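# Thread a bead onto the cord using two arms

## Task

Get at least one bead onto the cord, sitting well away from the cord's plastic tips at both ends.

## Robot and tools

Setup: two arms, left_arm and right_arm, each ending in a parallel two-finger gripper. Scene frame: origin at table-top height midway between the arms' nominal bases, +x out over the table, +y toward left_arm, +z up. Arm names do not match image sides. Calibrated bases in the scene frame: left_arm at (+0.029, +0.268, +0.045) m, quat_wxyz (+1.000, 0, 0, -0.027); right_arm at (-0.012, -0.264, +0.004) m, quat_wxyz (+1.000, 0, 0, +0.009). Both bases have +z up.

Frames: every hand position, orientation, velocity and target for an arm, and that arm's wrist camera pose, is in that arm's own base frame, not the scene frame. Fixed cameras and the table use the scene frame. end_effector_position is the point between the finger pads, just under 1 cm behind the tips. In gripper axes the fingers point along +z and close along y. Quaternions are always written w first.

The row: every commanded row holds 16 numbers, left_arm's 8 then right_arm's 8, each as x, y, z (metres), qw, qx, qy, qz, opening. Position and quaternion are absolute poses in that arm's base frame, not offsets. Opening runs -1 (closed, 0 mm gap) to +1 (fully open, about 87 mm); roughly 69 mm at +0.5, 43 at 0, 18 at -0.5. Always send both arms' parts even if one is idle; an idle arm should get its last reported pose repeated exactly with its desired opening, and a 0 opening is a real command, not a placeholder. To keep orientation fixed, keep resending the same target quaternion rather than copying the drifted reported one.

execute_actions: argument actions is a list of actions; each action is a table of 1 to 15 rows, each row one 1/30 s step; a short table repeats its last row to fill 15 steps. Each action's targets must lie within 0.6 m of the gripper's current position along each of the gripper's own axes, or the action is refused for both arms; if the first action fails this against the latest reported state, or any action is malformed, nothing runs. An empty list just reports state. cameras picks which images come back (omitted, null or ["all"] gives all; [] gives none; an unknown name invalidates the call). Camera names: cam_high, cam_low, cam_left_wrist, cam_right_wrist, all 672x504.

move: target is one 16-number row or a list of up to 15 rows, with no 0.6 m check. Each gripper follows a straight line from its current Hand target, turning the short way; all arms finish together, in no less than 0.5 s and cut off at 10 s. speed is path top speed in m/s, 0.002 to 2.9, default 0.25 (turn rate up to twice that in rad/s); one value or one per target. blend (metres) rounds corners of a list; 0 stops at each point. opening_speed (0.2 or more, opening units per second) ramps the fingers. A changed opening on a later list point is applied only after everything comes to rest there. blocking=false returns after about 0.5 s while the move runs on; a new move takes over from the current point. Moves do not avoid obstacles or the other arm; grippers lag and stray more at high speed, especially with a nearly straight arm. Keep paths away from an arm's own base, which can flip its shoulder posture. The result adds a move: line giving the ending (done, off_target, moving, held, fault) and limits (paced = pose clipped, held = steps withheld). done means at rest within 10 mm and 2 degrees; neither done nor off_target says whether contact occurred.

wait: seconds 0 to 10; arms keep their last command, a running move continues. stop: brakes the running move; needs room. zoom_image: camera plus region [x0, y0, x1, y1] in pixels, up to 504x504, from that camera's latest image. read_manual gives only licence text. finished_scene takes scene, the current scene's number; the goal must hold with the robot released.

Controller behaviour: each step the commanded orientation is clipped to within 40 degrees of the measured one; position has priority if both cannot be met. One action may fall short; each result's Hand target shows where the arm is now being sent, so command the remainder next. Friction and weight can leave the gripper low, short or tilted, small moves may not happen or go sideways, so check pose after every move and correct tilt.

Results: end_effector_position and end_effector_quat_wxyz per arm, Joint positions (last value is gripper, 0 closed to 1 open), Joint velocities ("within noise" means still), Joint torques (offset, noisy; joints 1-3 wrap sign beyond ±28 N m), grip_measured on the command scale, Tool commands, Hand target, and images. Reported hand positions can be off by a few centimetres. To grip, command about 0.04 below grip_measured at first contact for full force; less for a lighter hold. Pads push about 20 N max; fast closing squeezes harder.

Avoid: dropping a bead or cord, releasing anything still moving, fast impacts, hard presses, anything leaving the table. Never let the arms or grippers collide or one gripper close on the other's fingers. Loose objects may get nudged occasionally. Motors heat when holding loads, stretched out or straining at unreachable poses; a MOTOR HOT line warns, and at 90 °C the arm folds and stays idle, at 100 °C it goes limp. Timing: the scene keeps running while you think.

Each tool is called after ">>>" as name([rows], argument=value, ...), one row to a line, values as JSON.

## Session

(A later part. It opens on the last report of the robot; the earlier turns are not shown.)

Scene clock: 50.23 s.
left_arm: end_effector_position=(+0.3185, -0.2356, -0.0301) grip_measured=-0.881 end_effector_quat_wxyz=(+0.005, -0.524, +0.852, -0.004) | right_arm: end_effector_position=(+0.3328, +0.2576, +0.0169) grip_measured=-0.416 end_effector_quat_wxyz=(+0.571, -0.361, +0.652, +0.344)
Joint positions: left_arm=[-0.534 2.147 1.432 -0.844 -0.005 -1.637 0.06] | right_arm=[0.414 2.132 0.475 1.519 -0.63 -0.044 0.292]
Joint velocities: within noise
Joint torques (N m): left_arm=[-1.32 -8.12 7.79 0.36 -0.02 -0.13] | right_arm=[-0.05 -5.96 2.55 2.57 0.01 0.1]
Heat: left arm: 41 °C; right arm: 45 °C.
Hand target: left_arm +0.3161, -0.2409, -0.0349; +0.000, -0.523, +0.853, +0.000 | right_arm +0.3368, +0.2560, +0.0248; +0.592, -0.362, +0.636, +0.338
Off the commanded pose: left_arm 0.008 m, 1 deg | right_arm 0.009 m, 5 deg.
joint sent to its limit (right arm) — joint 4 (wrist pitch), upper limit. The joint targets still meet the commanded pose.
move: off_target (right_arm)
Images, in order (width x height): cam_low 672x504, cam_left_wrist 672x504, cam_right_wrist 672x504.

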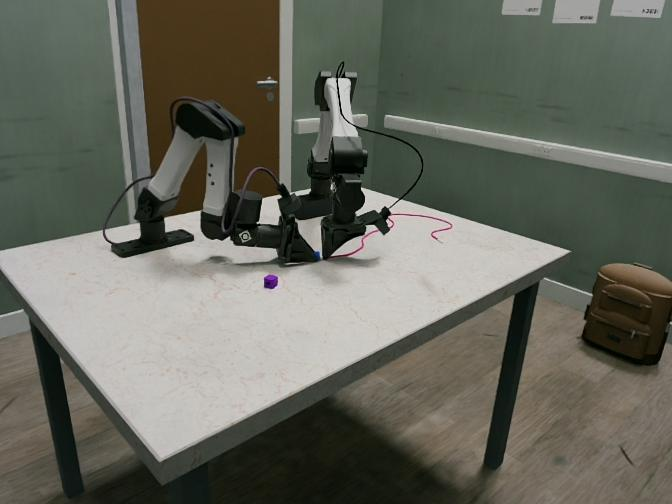

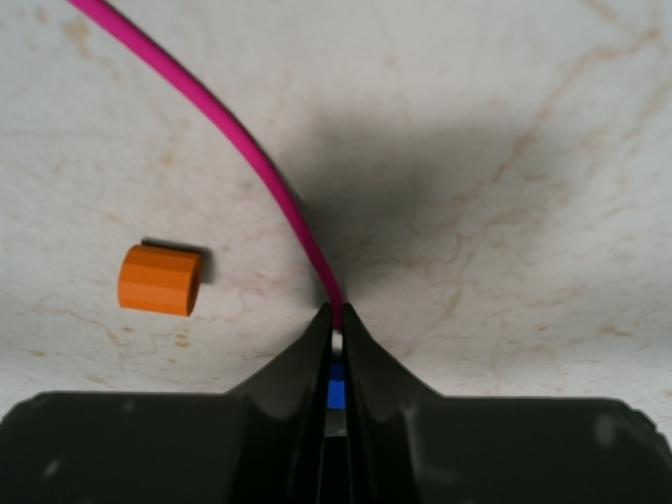

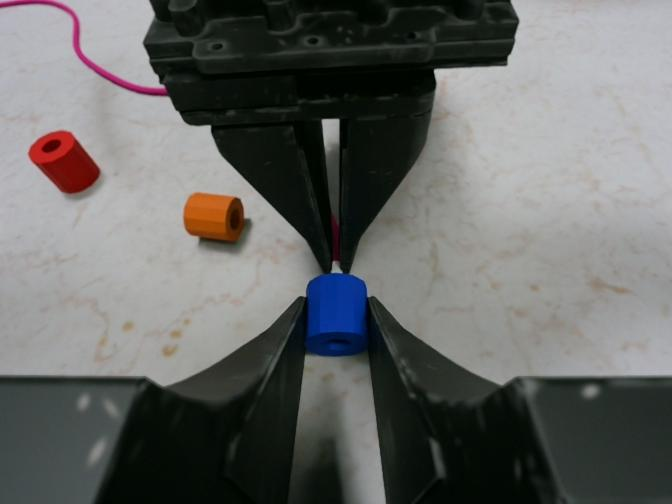

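>>> move([
  [0.3162,-0.2410,-0.0270,0,-0.5225,0.8526,0,-1,0.3368,0.256,0.0245,0.6047,-0.3542,0.6261,0.3421,-0.5],
], speed=0.03, opening_speed=0.6, cameras=["cam_low","cam_left_wrist","cam_right_wrist"])

>>> zoom_image(camera="cam_low", region=[310, 235, 350, 275])

>>> zoom_image(camera="cam_right_wrist", region=[290, 220, 390, 370])

Scene clock: 51.63 s.
left_arm: end_effector_position=(+0.3167, -0.2370, -0.0289) grip_measured=-0.881 end_effector_quat_wxyz=(+0.004, -0.523, +0.852, -0.002) | right_arm: end_effector_position=(+0.3328, +0.2576, +0.0169) grip_measured=-0.416 end_effector_quat_wxyz=(+0.571, -0.361, +0.652, +0.344)
Joint positions: left_arm=[-0.539 2.147 1.438 -0.854 -0.005 -1.64 0.06] | right_arm=[0.414 2.132 0.475 1.519 -0.63 -0.044 0.292]
Joint velocities: within noise
Joint torques (N m): left_arm=[-0.81 -9.2 8.44 0.18 -0.03 -0.1] | right_arm=[-0.08 -5.94 2.54 2.56 0.01 0.12]
Heat: left arm: 41 °C; right arm: 45 °C.
Hand target: left_arm +0.3162, -0.2410, -0.0270; +0.000, -0.523, +0.853, +0.000 | right_arm +0.3368, +0.2560, +0.0248; +0.592, -0.362, +0.636, +0.338
Off the commanded pose: left_arm 0.004 m, 1 deg | right_arm 0.009 m, 5 deg.
joint sent to its limit (right arm) — joint 4 (wrist pitch), upper limit. The joint targets still meet the commanded pose.
move: off_target (right_arm)
Images, in order (width x height): cam_low 672x504, cam_left_wrist 672x504, cam_right_wrist 672x504.

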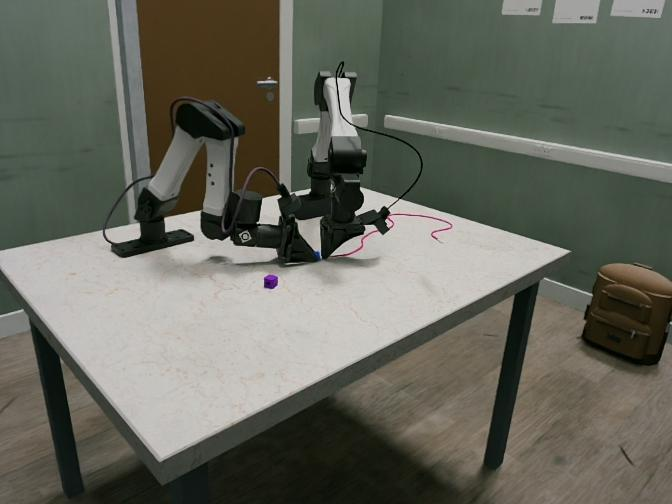

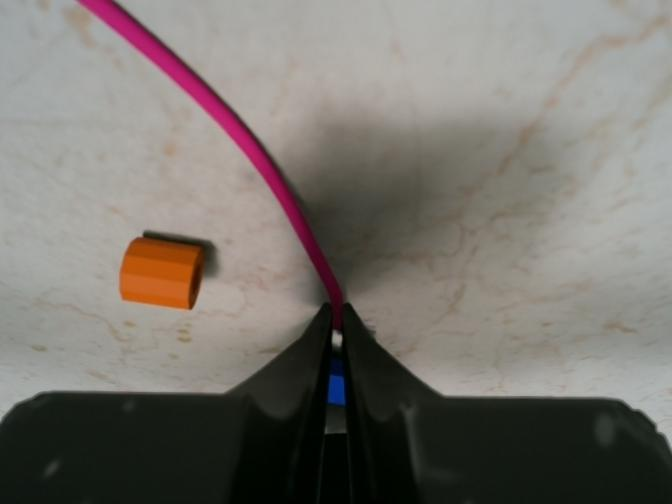

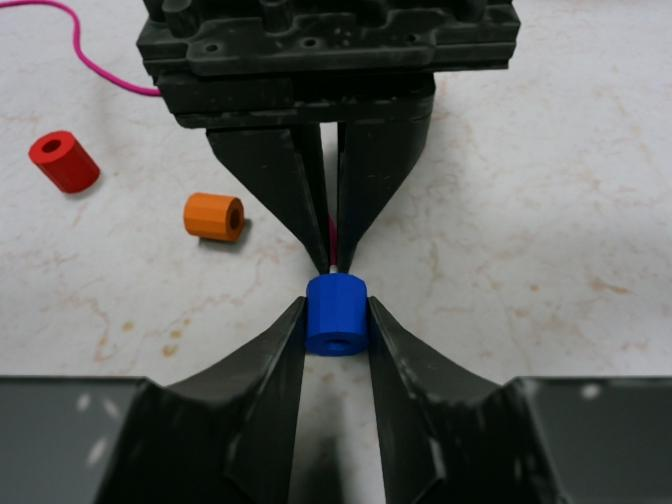

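Scaled by 12.600 from the camera's 672x504 image, which has a finer 960x720 frame.

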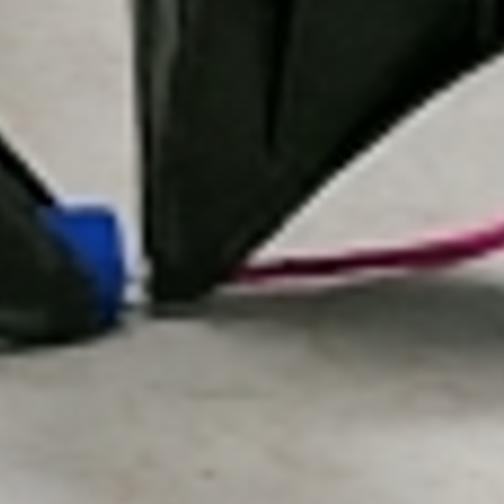

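Scaled by 3.360 from the camera's 672x504 image, which has a finer 960x720 frame.

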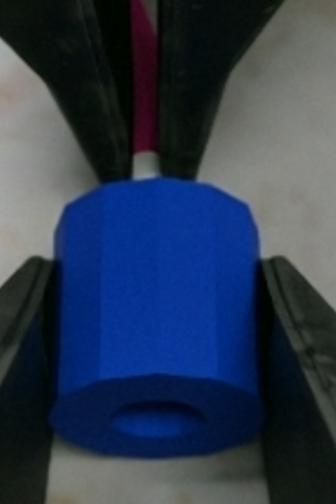

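>>> move([
  [0.3162,-0.2410,-0.0270,0,-0.5225,0.8526,0,-0.72,0.3368,0.256,0.0245,0.6047,-0.3542,0.6261,0.3421,-0.5],
  [0.3225,-0.2225,-0.0370,0,-0.5225,0.8526,0,-0.72,0.3368,0.256,0.0245,0.6047,-0.3542,0.6261,0.3421,-0.5],
], speed=0.05, opening_speed=0.6, cameras=["cam_low","cam_left_wrist","cam_right_wrist"])

>>> zoom_image(camera="cam_left_wrist", region=[277, 250, 397, 430])

>>> zoom_image(camera="cam_low", region=[310, 235, 350, 275])

>>> zoom_image(camera="cam_right_wrist", region=[270, 160, 410, 370])

Scene clock: 53.57 s.
left_arm: end_effector_position=(+0.3244, -0.2237, -0.0306) grip_measured=-0.720 end_effector_quat_wxyz=(+0.005, -0.524, +0.852, -0.003) | right_arm: end_effector_position=(+0.3328, +0.2576, +0.0169) grip_measured=-0.416 end_effector_quat_wxyz=(+0.571, -0.361, +0.652, +0.344)
Joint positions: left_arm=[-0.5 2.147 1.43 -0.843 -0.005 -1.604 0.14] | right_arm=[0.414 2.132 0.475 1.519 -0.63 -0.044 0.292]
Joint velocities: within noise
Joint torques (N m): left_arm=[0.29 -8.72 5.63 0.48 0 0.04] | right_arm=[-0.18 -5.93 2.48 2.56 -0.02 0.12]
Heat: left arm: 41 °C; right arm: 45 °C.
Hand target: left_arm +0.3224, -0.2224, -0.0369; +0.000, -0.523, +0.853, +0.000 | right_arm +0.3368, +0.2560, +0.0248; +0.592, -0.362, +0.636, +0.338
Off the commanded pose: left_arm 0.007 m, 1 deg | right_arm 0.009 m, 5 deg.
joint sent to its limit (right arm) — joint 4 (wrist pitch), upper limit. The joint targets still meet the commanded pose.
move: off_target (right_arm)
Images, in order (width x height): cam_low 672x504, cam_left_wrist 672x504, cam_right_wrist 672x504.

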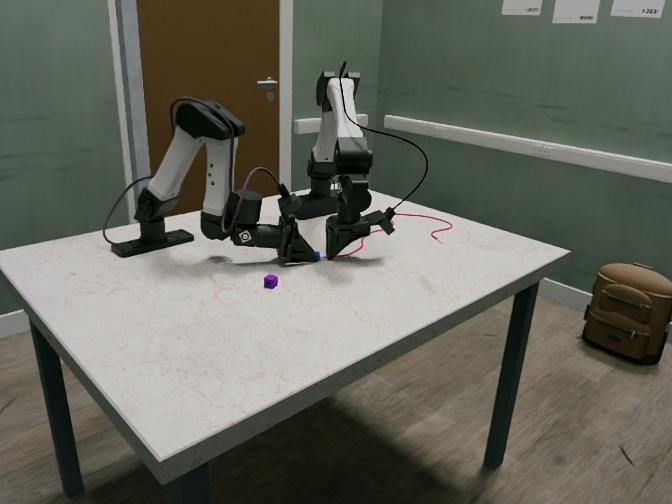

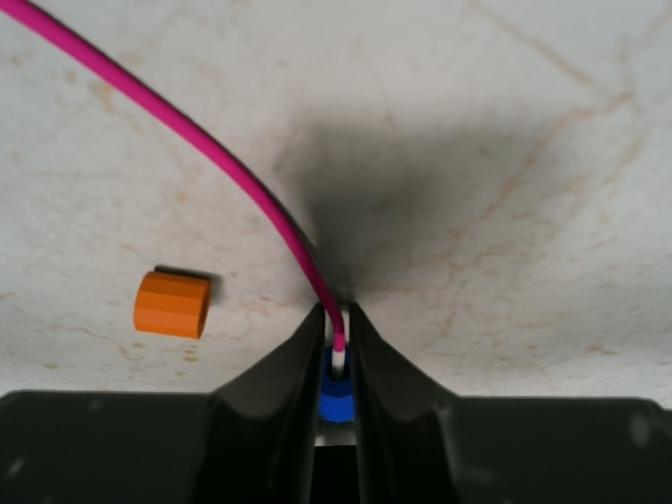

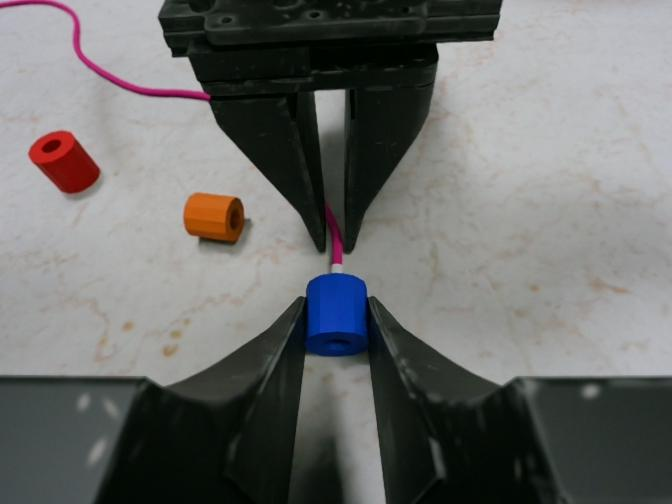

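Scaled by 2.800 from the camera's 672x504 image, which has a finer 960x720 frame.

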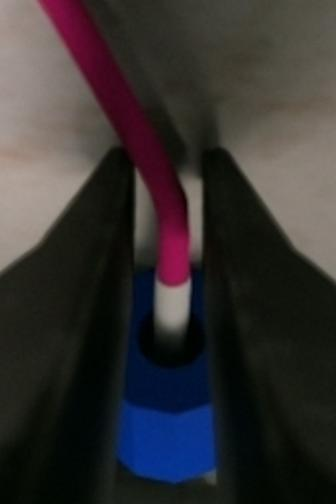

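Scaled by 12.600 from the camera's 672x504 image, which has a finer 960x720 frame.

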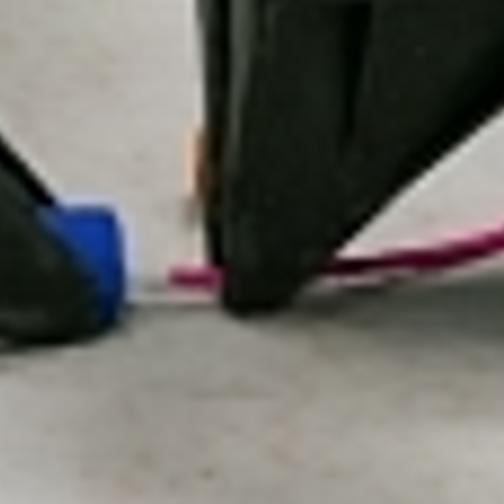

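Scaled by 2.400 from the camera's 672x504 image, which has a finer 960x720 frame.

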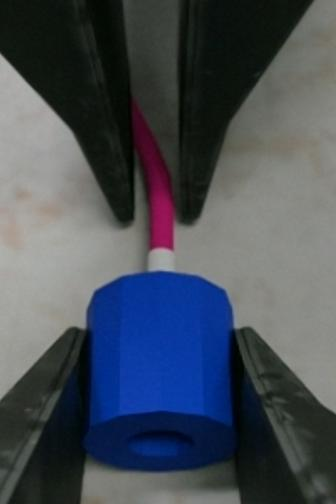

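>>> move([
  [0.3225,-0.2225,-0.0370,0,-0.5225,0.8526,0,-1,0.3368,0.256,0.0245,0.6047,-0.3542,0.6261,0.3421,-0.5],
  [0.3174,-0.2412,-0.0290,0,-0.5225,0.8526,0,-1,0.3368,0.256,0.0245,0.6047,-0.3542,0.6261,0.3421,-0.5],
], speed=0.05, opening_speed=0.6, cameras=["cam_low","cam_left_wrist","cam_right_wrist"])

>>> zoom_image(camera="cam_left_wrist", region=[277, 250, 397, 430])

>>> zoom_image(camera="cam_low", region=[310, 235, 350, 275])

>>> zoom_image(camera="cam_right_wrist", region=[270, 220, 410, 430])

Scene clock: 55.50 s.
left_arm: end_effector_position=(+0.3157, -0.2376, -0.0289) grip_measured=-0.899 end_effector_quat_wxyz=(+0.003, -0.521, +0.854, -0.001) | right_arm: end_effector_position=(+0.3328, +0.2576, +0.0169) grip_measured=-0.416 end_effector_quat_wxyz=(+0.571, -0.361, +0.652, +0.344)
Joint positions: left_arm=[-0.542 2.147 1.438 -0.856 -0.004 -1.637 0.05] | right_arm=[0.414 2.132 0.475 1.519 -0.63 -0.044 0.292]
Joint velocities: within noise
Joint torques (N m): left_arm=[-0.36 -8.61 8.7 0.25 -0.01 -0.13] | right_arm=[-0.02 -5.93 2.51 2.57 0.03 0.1]
Heat: left arm: 42 °C; right arm: 45 °C.
Hand target: left_arm +0.3173, -0.2412, -0.0290; +0.000, -0.522, +0.853, +0.000 | right_arm +0.3368, +0.2559, +0.0248; +0.592, -0.362, +0.636, +0.338
Off the commanded pose: left_arm 0.004 m, 0 deg | right_arm 0.009 m, 5 deg.
joint sent to its limit (right arm) — joint 4 (wrist pitch), upper limit. The joint targets still meet the commanded pose.
move: off_target (right_arm)
Images, in order (width x height): cam_low 672x504, cam_left_wrist 672x504, cam_right_wrist 672x504.

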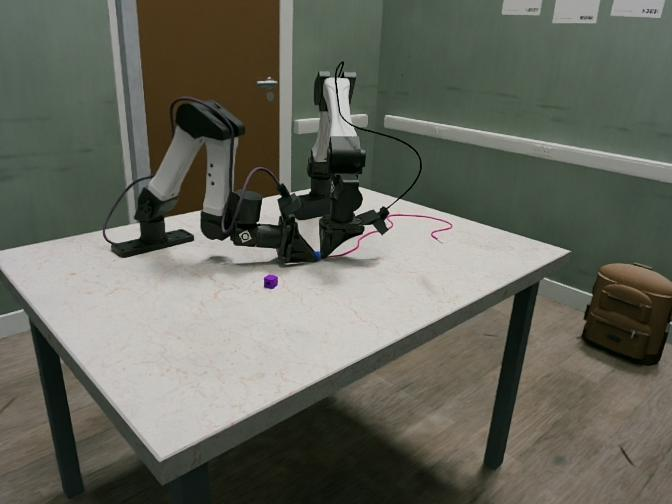

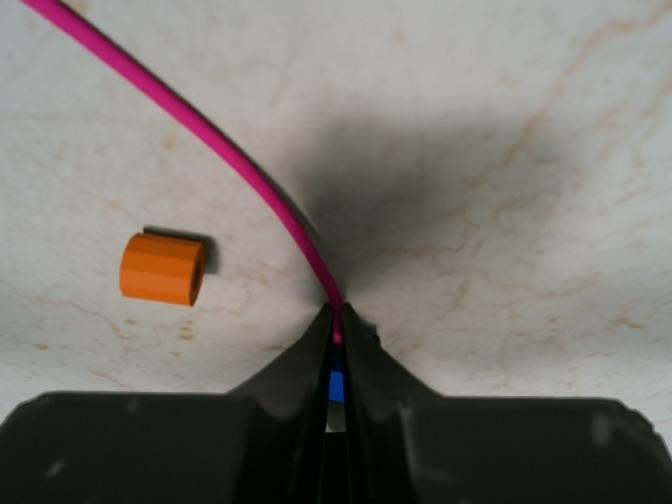

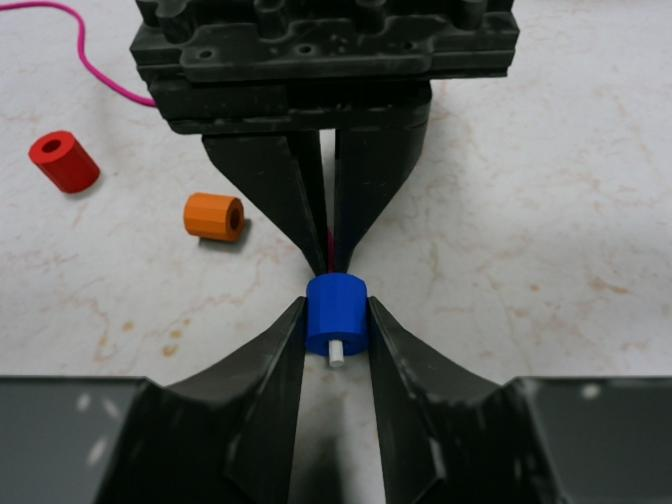

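Scaled by 2.800 from the camera's 672x504 image, which has a finer 960x720 frame.

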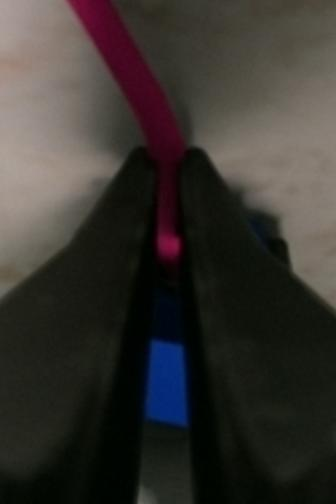

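Scaled by 12.600 from the camera's 672x504 image, which has a finer 960x720 frame.

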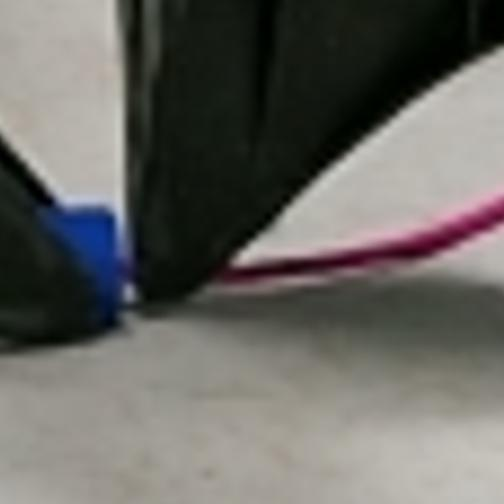

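Scaled by 2.400 from the camera's 672x504 image, which has a finer 960x720 frame.

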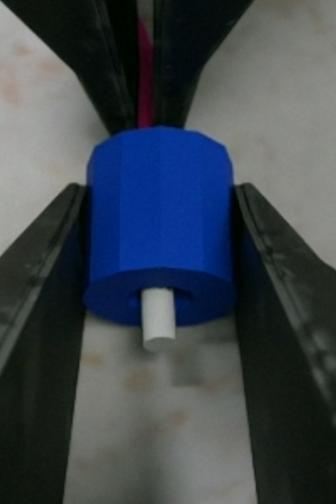

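>>> move([
  [0.3174,-0.2412,-0.0290,0,-0.5225,0.8526,0,-0.72,0.3368,0.256,0.0245,0.6047,-0.3542,0.6261,0.3421,-0.5],
  [0.3245,-0.2185,-0.0360,0,-0.5225,0.8526,0,-0.72,0.3368,0.256,0.0245,0.6047,-0.3542,0.6261,0.3421,-0.5],
  [0.3245,-0.2185,-0.0360,0,-0.5225,0.8526,0,-1,0.3368,0.256,0.0245,0.6047,-0.3542,0.6261,0.3421,-0.5],
], speed=0.06, opening_speed=0.6, cameras=["cam_low","cam_left_wrist","cam_right_wrist"])

>>> zoom_image(camera="cam_low", region=[310, 235, 350, 275])

>>> zoom_image(camera="cam_right_wrist", region=[270, 200, 410, 410])

Scene clock: 58.13 s.
left_arm: end_effector_position=(+0.3264, -0.2197, -0.0303) grip_measured=-0.902 end_effector_quat_wxyz=(+0.004, -0.524, +0.852, -0.003) | right_arm: end_effector_position=(+0.3328, +0.2576, +0.0169) grip_measured=-0.416 end_effector_quat_wxyz=(+0.571, -0.361, +0.652, +0.344)
Joint positions: left_arm=[-0.488 2.147 1.431 -0.846 -0.004 -1.592 0.049] | right_arm=[0.414 2.132 0.475 1.519 -0.63 -0.044 0.292]
Joint velocities: within noise
Joint torques (N m): left_arm=[0.18 -8.94 5.71 0.45 -0.03 0.07] | right_arm=[-0.14 -5.87 2.63 2.57 0 0.11]
Heat: left arm: 42 °C; right arm: 45 °C.
Hand target: left_arm +0.3245, -0.2186, -0.0359; +0.000, -0.523, +0.853, +0.000 | right_arm +0.3368, +0.2559, +0.0248; +0.592, -0.362, +0.636, +0.338
Off the commanded pose: left_arm 0.006 m, 1 deg | right_arm 0.009 m, 5 deg.
joint sent to its limit (right arm) — joint 4 (wrist pitch), upper limit. The joint targets still meet the commanded pose.
move: off_target (right_arm)
Images, in order (width x height): cam_low 672x504, cam_left_wrist 672x504, cam_right_wrist 672x504.

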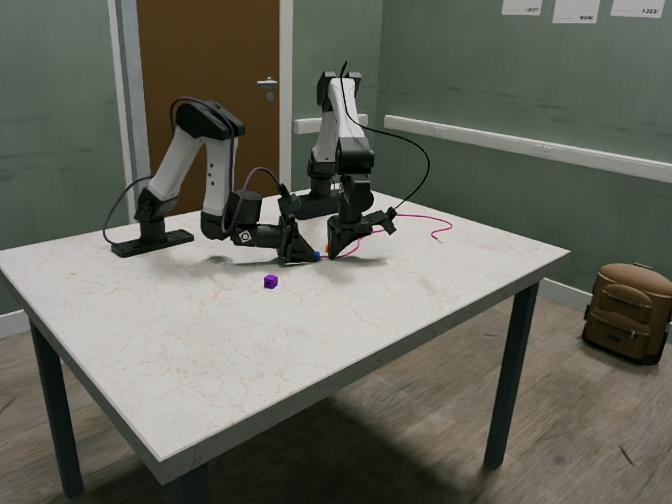

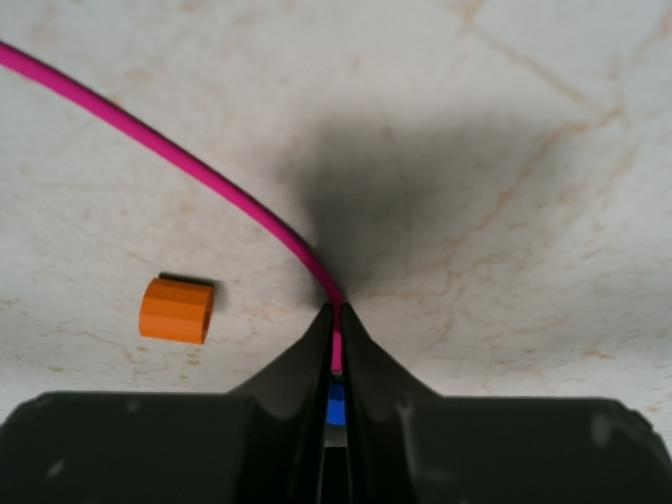

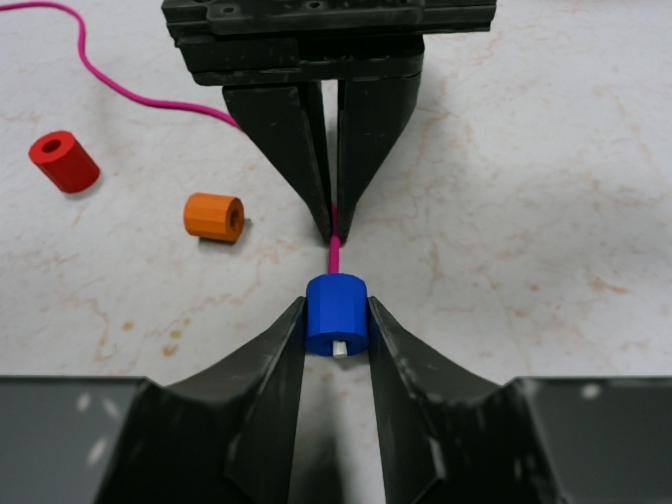

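Scaled by 12.600 from the camera's 672x504 image, which has a finer 960x720 frame.

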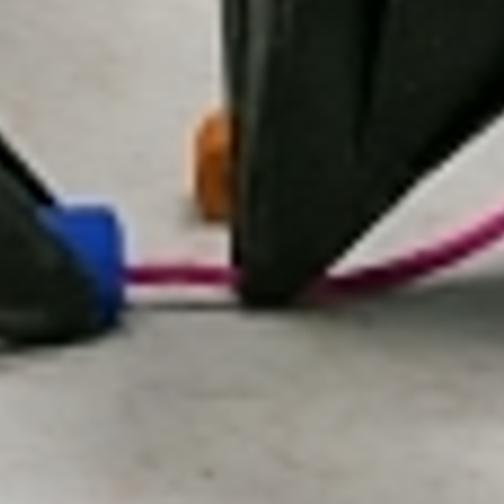

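Scaled by 2.400 from the camera's 672x504 image, which has a finer 960x720 frame.

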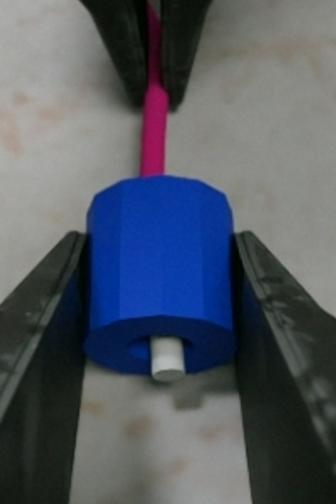

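>>> move([
  [0.3184,-0.2415,-0.0290,0,-0.5225,0.8526,0,-1,0.3368,0.256,0.0245,0.6047,-0.3542,0.6261,0.3421,-0.5],
  [0.3184,-0.2415,-0.0290,0,-0.5225,0.8526,0,-0.72,0.3368,0.256,0.0245,0.6047,-0.3542,0.6261,0.3421,-0.5],
  [0.3250,-0.2185,-0.0360,0,-0.5225,0.8526,0,-0.72,0.3368,0.256,0.0245,0.6047,-0.3542,0.6261,0.3421,-0.5],
  [0.3250,-0.2185,-0.0360,0,-0.5225,0.8526,0,-1,0.3368,0.256,0.0245,0.6047,-0.3542,0.6261,0.3421,-0.5],
], speed=0.06, opening_speed=0.6, cameras=["cam_low","cam_left_wrist","cam_right_wrist"])

>>> zoom_image(camera="cam_low", region=[310, 235, 350, 275])

>>> zoom_image(camera="cam_right_wrist", region=[270, 220, 410, 430])

Scene clock: 61.70 s.
left_arm: end_effector_position=(+0.3264, -0.2195, -0.0312) grip_measured=-0.903 end_effector_quat_wxyz=(+0.004, -0.524, +0.852, -0.002) | right_arm: end_effector_position=(+0.3328, +0.2576, +0.0169) grip_measured=-0.416 end_effector_quat_wxyz=(+0.571, -0.361, +0.652, +0.344)
Joint positions: left_arm=[-0.488 2.151 1.434 -0.847 -0.004 -1.591 0.049] | right_arm=[0.414 2.132 0.475 1.519 -0.63 -0.044 0.292]
Joint velocities: within noise
Joint torques (N m): left_arm=[0.29 -9.13 5.67 0.47 -0.04 0.07] | right_arm=[-0.14 -5.97 2.47 2.57 0 0.13]
Heat: left arm: 42 °C; right arm: 45 °C.
Hand target: left_arm +0.3249, -0.2186, -0.0360; +0.000, -0.522, +0.853, +0.000 | right_arm +0.3368, +0.2559, +0.0248; +0.592, -0.362, +0.636, +0.338
Off the commanded pose: left_arm 0.005 m, 0 deg | right_arm 0.009 m, 5 deg.
joint sent to its limit (right arm) — joint 4 (wrist pitch), upper limit. The joint targets still meet the commanded pose.
move: off_target (right_arm)
Images, in order (width x height): cam_low 672x504, cam_left_wrist 672x504, cam_right_wrist 672x504.

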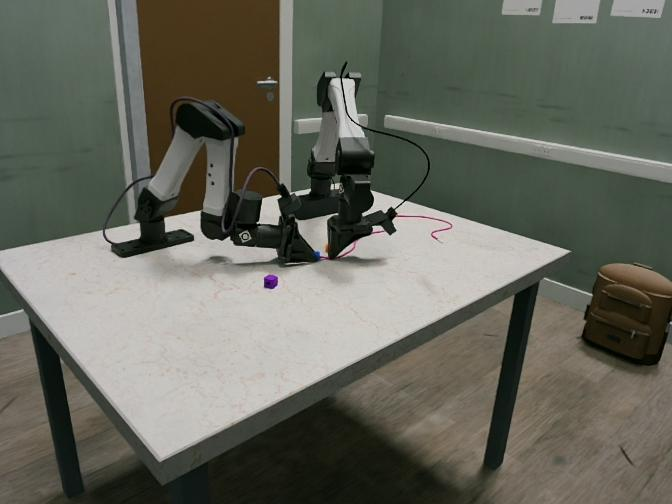

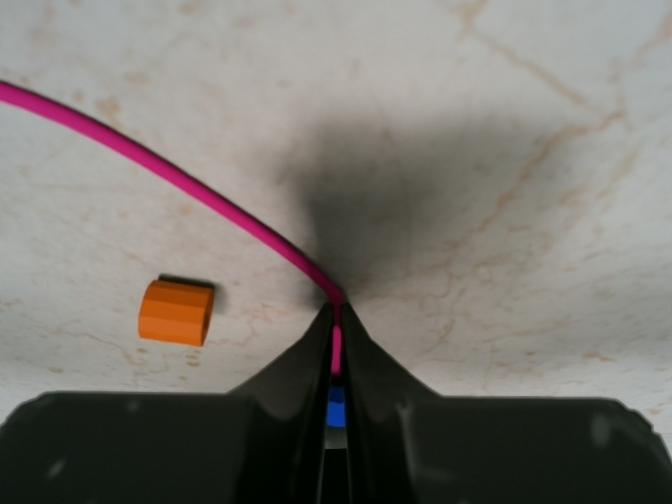

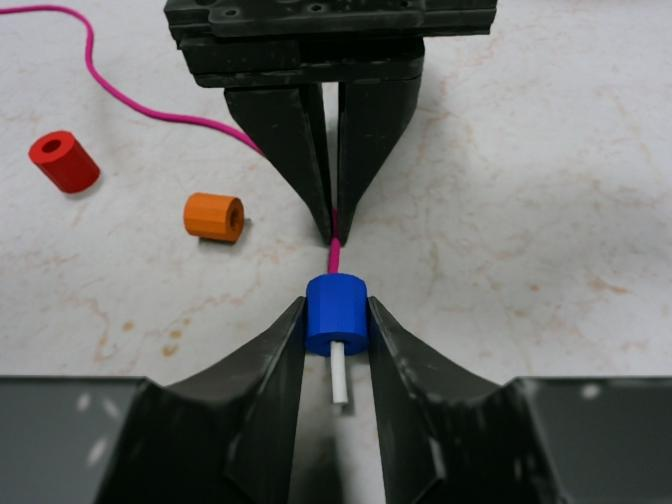

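Scaled by 12.600 from the camera's 672x504 image, which has a finer 960x720 frame.

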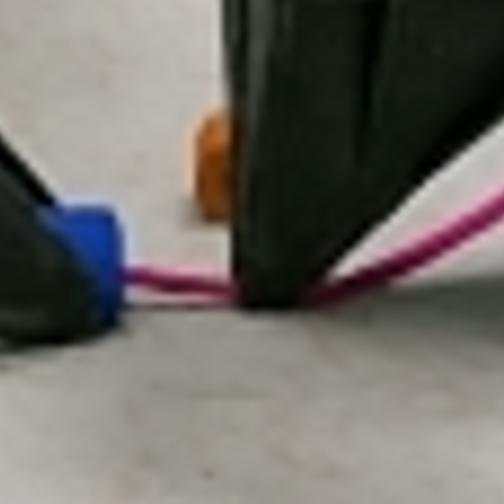

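Scaled by 2.400 from the camera's 672x504 image, which has a finer 960x720 frame.

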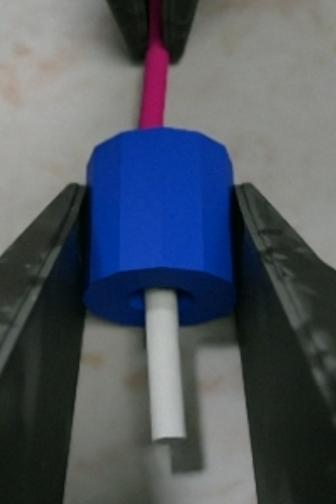

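>>> move([
  [0.3186,-0.2415,-0.0310,0,-0.5225,0.8526,0,-1,0.3368,0.256,0.0245,0.6047,-0.3542,0.6261,0.3421,-0.5],
  [0.3186,-0.2415,-0.0310,0,-0.5225,0.8526,0,-0.72,0.3368,0.256,0.0245,0.6047,-0.3542,0.6261,0.3421,-0.5],
  [0.3250,-0.2185,-0.0390,0,-0.5225,0.8526,0,-0.72,0.3368,0.256,0.0245,0.6047,-0.3542,0.6261,0.3421,-0.5],
  [0.3250,-0.2185,-0.0390,0,-0.5225,0.8526,0,-1,0.3368,0.256,0.0245,0.6047,-0.3542,0.6261,0.3421,-0.5],
], speed=0.06, opening_speed=0.6, cameras=["cam_low","cam_left_wrist","cam_right_wrist"])

>>> zoom_image(camera="cam_low", region=[310, 235, 350, 275])

>>> zoom_image(camera="cam_right_wrist", region=[270, 220, 410, 430])

Scene clock: 65.30 s.
left_arm: end_effector_position=(+0.3279, -0.2228, -0.0324) grip_measured=-0.899 end_effector_quat_wxyz=(+0.003, -0.523, +0.852, -0.008) | right_arm: end_effector_position=(+0.3328, +0.2576, +0.0169) grip_measured=-0.416 end_effector_quat_wxyz=(+0.571, -0.361, +0.652, +0.344)
Joint positions: left_arm=[-0.49 2.155 1.433 -0.832 0.003 -1.591 0.051] | right_arm=[0.414 2.132 0.475 1.519 -0.63 -0.044 0.292]
Joint velocities: within noise
Joint torques (N m): left_arm=[0.42 -9.07 5.26 0.43 -0.11 0.06] | right_arm=[-0.03 -5.96 2.54 2.55 0.03 0.13]
Heat: left arm: 43 °C; right arm: 45 °C.
Hand target: left_arm +0.3251, -0.2185, -0.0388; +0.000, -0.523, +0.853, +0.000 | right_arm +0.3368, +0.2559, +0.0248; +0.592, -0.362, +0.636, +0.338
Off the commanded pose: left_arm 0.008 m, 1 deg | right_arm 0.009 m, 5 deg.
joint sent to its limit (right arm) — joint 4 (wrist pitch), upper limit. The joint targets still meet the commanded pose.
move: off_target (right_arm)
Images, in order (width x height): cam_low 672x504, cam_left_wrist 672x504, cam_right_wrist 672x504.

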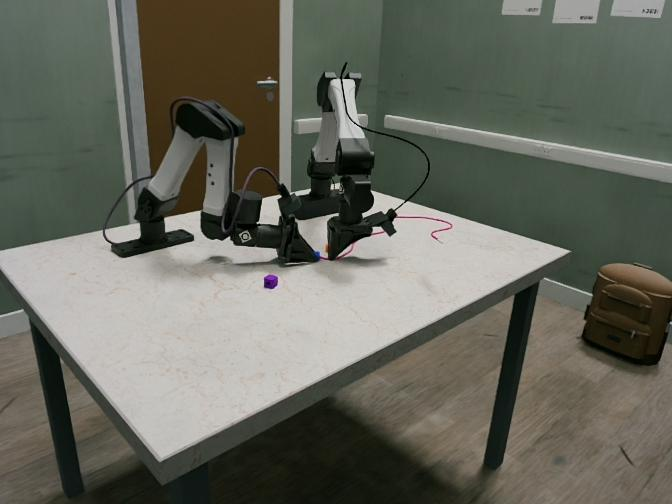

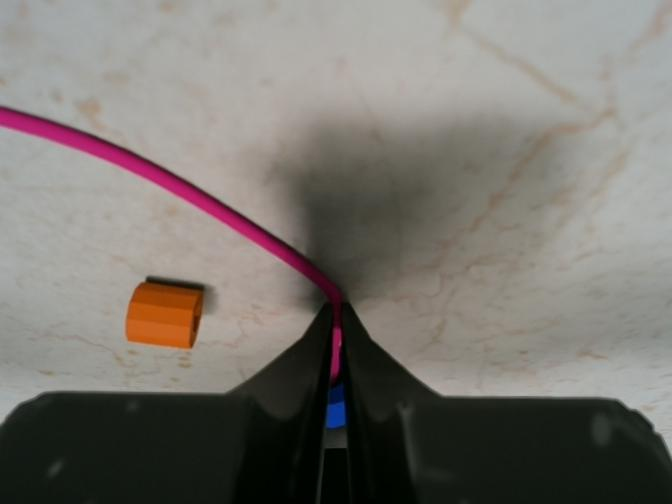

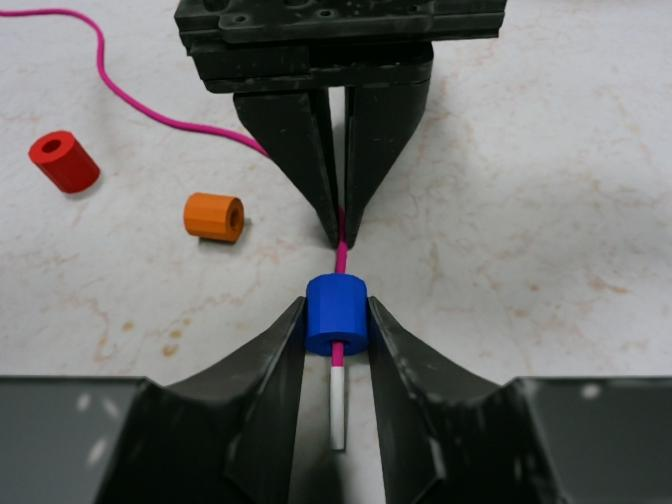

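Scaled by 12.600 from the camera's 672x504 image, which has a finer 960x720 frame.

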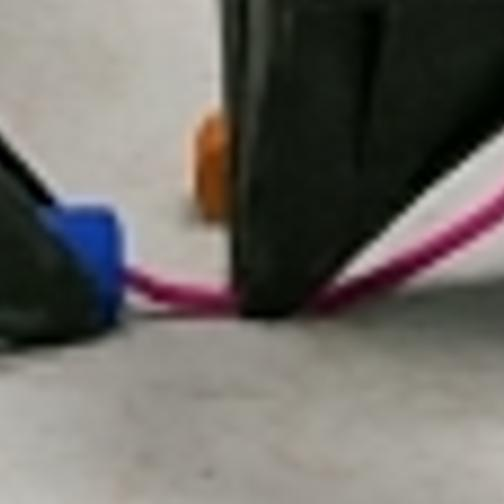

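Scaled by 2.400 from the camera's 672x504 image, which has a finer 960x720 frame.

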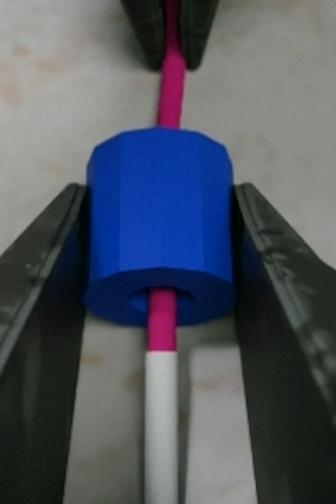

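>>> move([
  [0.3175,-0.2415,-0.0310,0,-0.5225,0.8526,0,-1,0.3368,0.256,0.0245,0.6047,-0.3542,0.6261,0.3421,-0.5],
  [0.3175,-0.2415,-0.0310,0,-0.5225,0.8526,0,-0.72,0.3368,0.256,0.0245,0.6047,-0.3542,0.6261,0.3421,-0.5],
  [0.3242,-0.2185,-0.0385,0,-0.5225,0.8526,0,-0.72,0.3368,0.256,0.0245,0.6047,-0.3542,0.6261,0.3421,-0.5],
  [0.3242,-0.2185,-0.0385,0,-0.5225,0.8526,0,-1,0.3368,0.256,0.0245,0.6047,-0.3542,0.6261,0.3421,-0.5],
], speed=0.06, opening_speed=0.6, cameras=["cam_low","cam_left_wrist","cam_right_wrist"])

>>> zoom_image(camera="cam_low", region=[310, 235, 350, 275])

>>> zoom_image(camera="cam_right_wrist", region=[270, 220, 410, 500])

Scene clock: 69.00 s.
left_arm: end_effector_position=(+0.3266, -0.2244, -0.0325) grip_measured=-0.899 end_effector_quat_wxyz=(+0.001, -0.522, +0.853, -0.009) | right_arm: end_effector_position=(+0.3328, +0.2576, +0.0169) grip_measured=-0.416 end_effector_quat_wxyz=(+0.571, -0.361, +0.652, +0.344)
Joint positions: left_arm=[-0.493 2.155 1.432 -0.831 0.008 -1.592 0.051] | right_arm=[0.414 2.132 0.475 1.519 -0.63 -0.044 0.292]
Joint velocities: within noise
Joint torques (N m): left_arm=[0.57 -9.37 5.12 0.4 -0.15 0.06] | right_arm=[-0.14 -5.86 2.61 2.57 0.02 0.13]
Heat: left arm: 44 °C; right arm: 45 °C.
Hand target: left_arm +0.3242, -0.2186, -0.0383; +0.000, -0.523, +0.853, +0.000 | right_arm +0.3368, +0.2559, +0.0248; +0.592, -0.362, +0.636, +0.338
Off the commanded pose: left_arm 0.009 m, 1 deg | right_arm 0.009 m, 5 deg.
joint sent to its limit (right arm) — joint 4 (wrist pitch), upper limit. The joint targets still meet the commanded pose.
move: off_target (right_arm)
Images, in order (width x height): cam_low 672x504, cam_left_wrist 672x504, cam_right_wrist 672x504.

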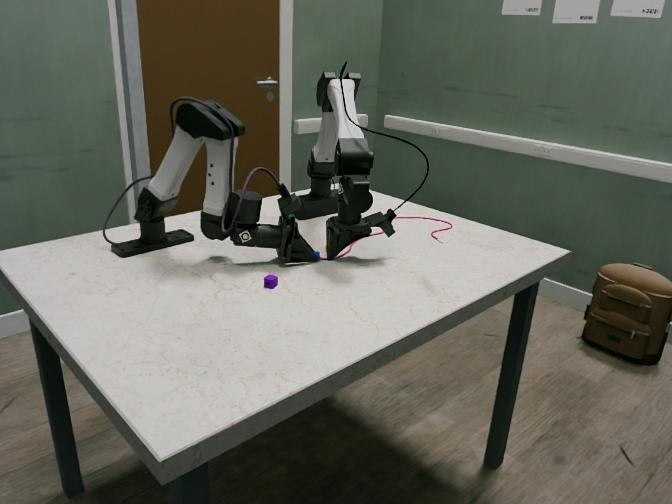

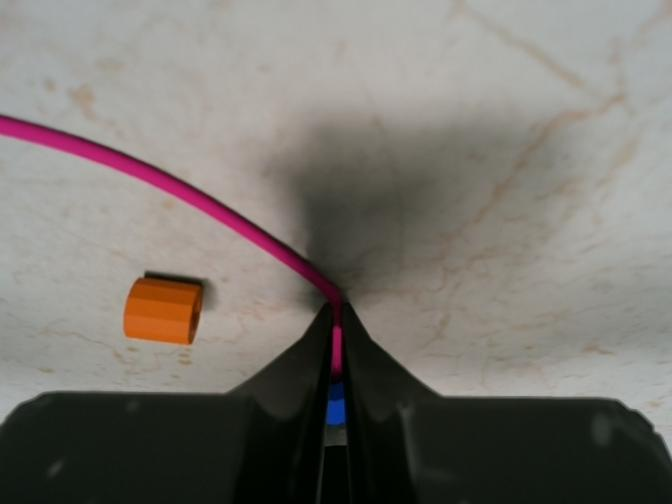

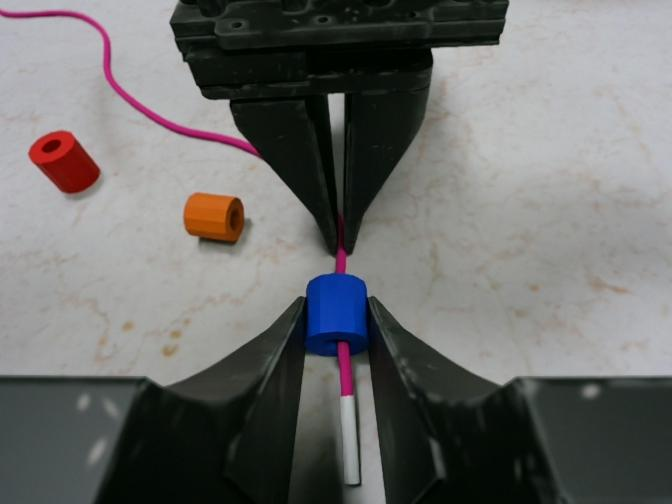

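Scaled by 12.600 from the camera's 672x504 image, which has a finer 960x720 frame.

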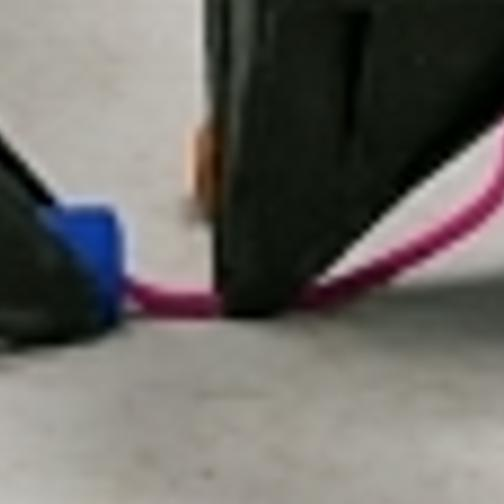

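Scaled by 1.800 from the camera's 672x504 image, which has a finer 960x720 frame.

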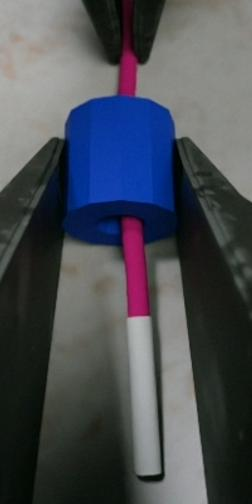

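>>> move([
  [0.3175,-0.2415,-0.0310,0,-0.5225,0.8526,0,-1,0.3368,0.256,0.0245,0.6047,-0.3542,0.6261,0.3421,-0.5],
], speed=0.06, cameras=["cam_low","cam_left_wrist","cam_right_wrist"])

>>> zoom_image(camera="cam_low", region=[270, 220, 350, 280])

>>> zoom_image(camera="cam_right_wrist", region=[270, 220, 410, 500])

Scene clock: 70.27 s.
left_arm: end_effector_position=(+0.3154, -0.2369, -0.0319) grip_measured=-0.899 end_effector_quat_wxyz=(+0.001, -0.522, +0.853, +0.000) | right_arm: end_effector_position=(+0.3328, +0.2576, +0.0169) grip_measured=-0.416 end_effector_quat_wxyz=(+0.571, -0.361, +0.652, +0.344)
Joint positions: left_arm=[-0.539 2.155 1.436 -0.852 -0.002 -1.638 0.051] | right_arm=[0.414 2.132 0.475 1.519 -0.63 -0.044 0.292]
Joint velocities: within noise
Joint torques (N m): left_arm=[-0.68 -8.87 8.72 0.23 -0.05 -0.15] | right_arm=[-0.1 -5.91 2.54 2.55 0.03 0.11]
Heat: left arm: 44 °C; right arm: 45 °C.
Hand target: left_arm +0.3175, -0.2415, -0.0309; +0.000, -0.523, +0.853, +0.000 | right_arm +0.3368, +0.2559, +0.0248; +0.592, -0.362, +0.636, +0.338
Off the commanded pose: left_arm 0.005 m, 0 deg | right_arm 0.009 m, 5 deg.
joint sent to its limit (right arm) — joint 4 (wrist pitch), upper limit. The joint targets still meet the commanded pose.
move: off_target (right_arm)
Images, in order (width x height): cam_low 672x504, cam_left_wrist 672x504, cam_right_wrist 672x504.

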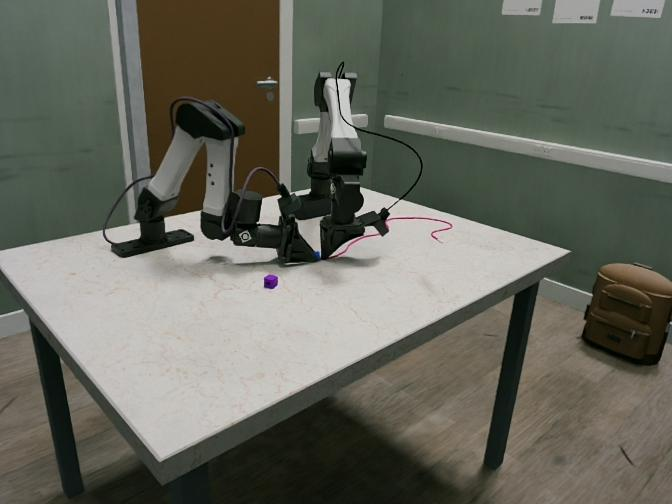

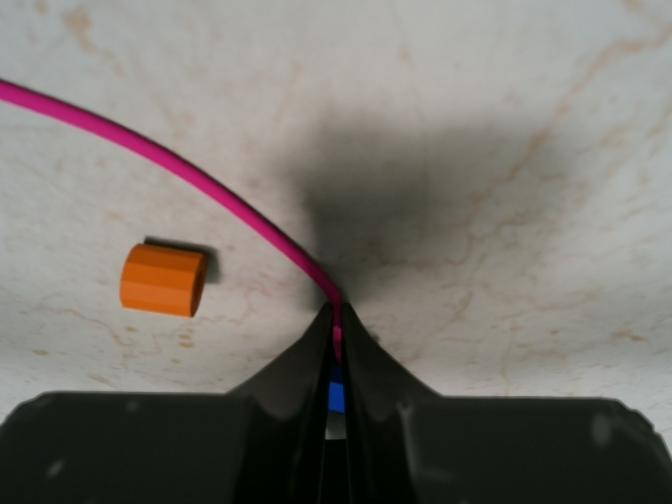

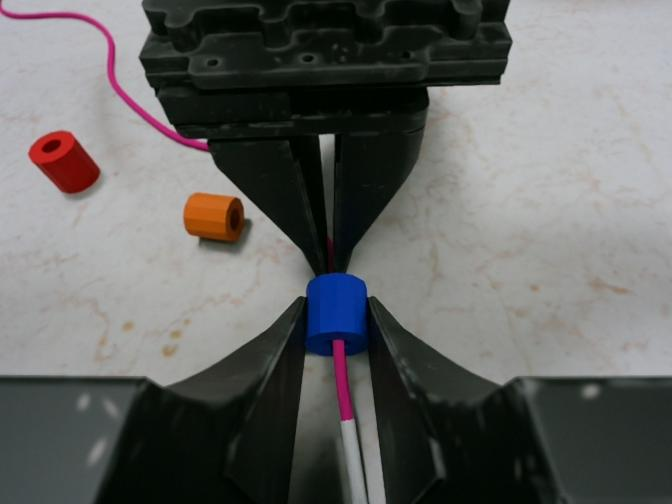

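Scaled by 6.300 from the camera's 672x504 image, which has a finer 960x720 frame.

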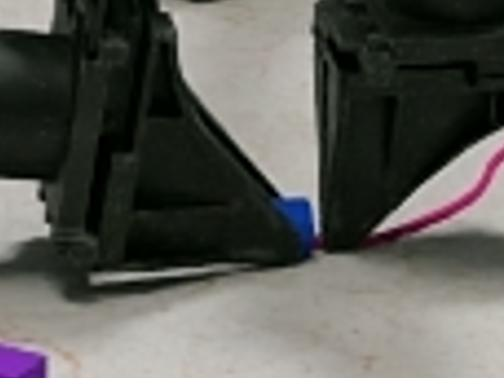

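Scaled by 1.800 from the camera's 672x504 image, which has a finer 960x720 frame.

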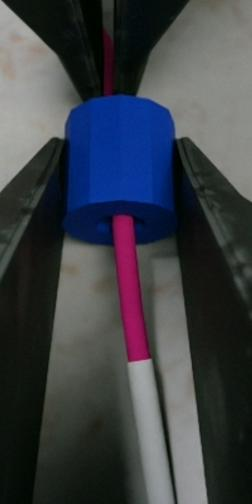

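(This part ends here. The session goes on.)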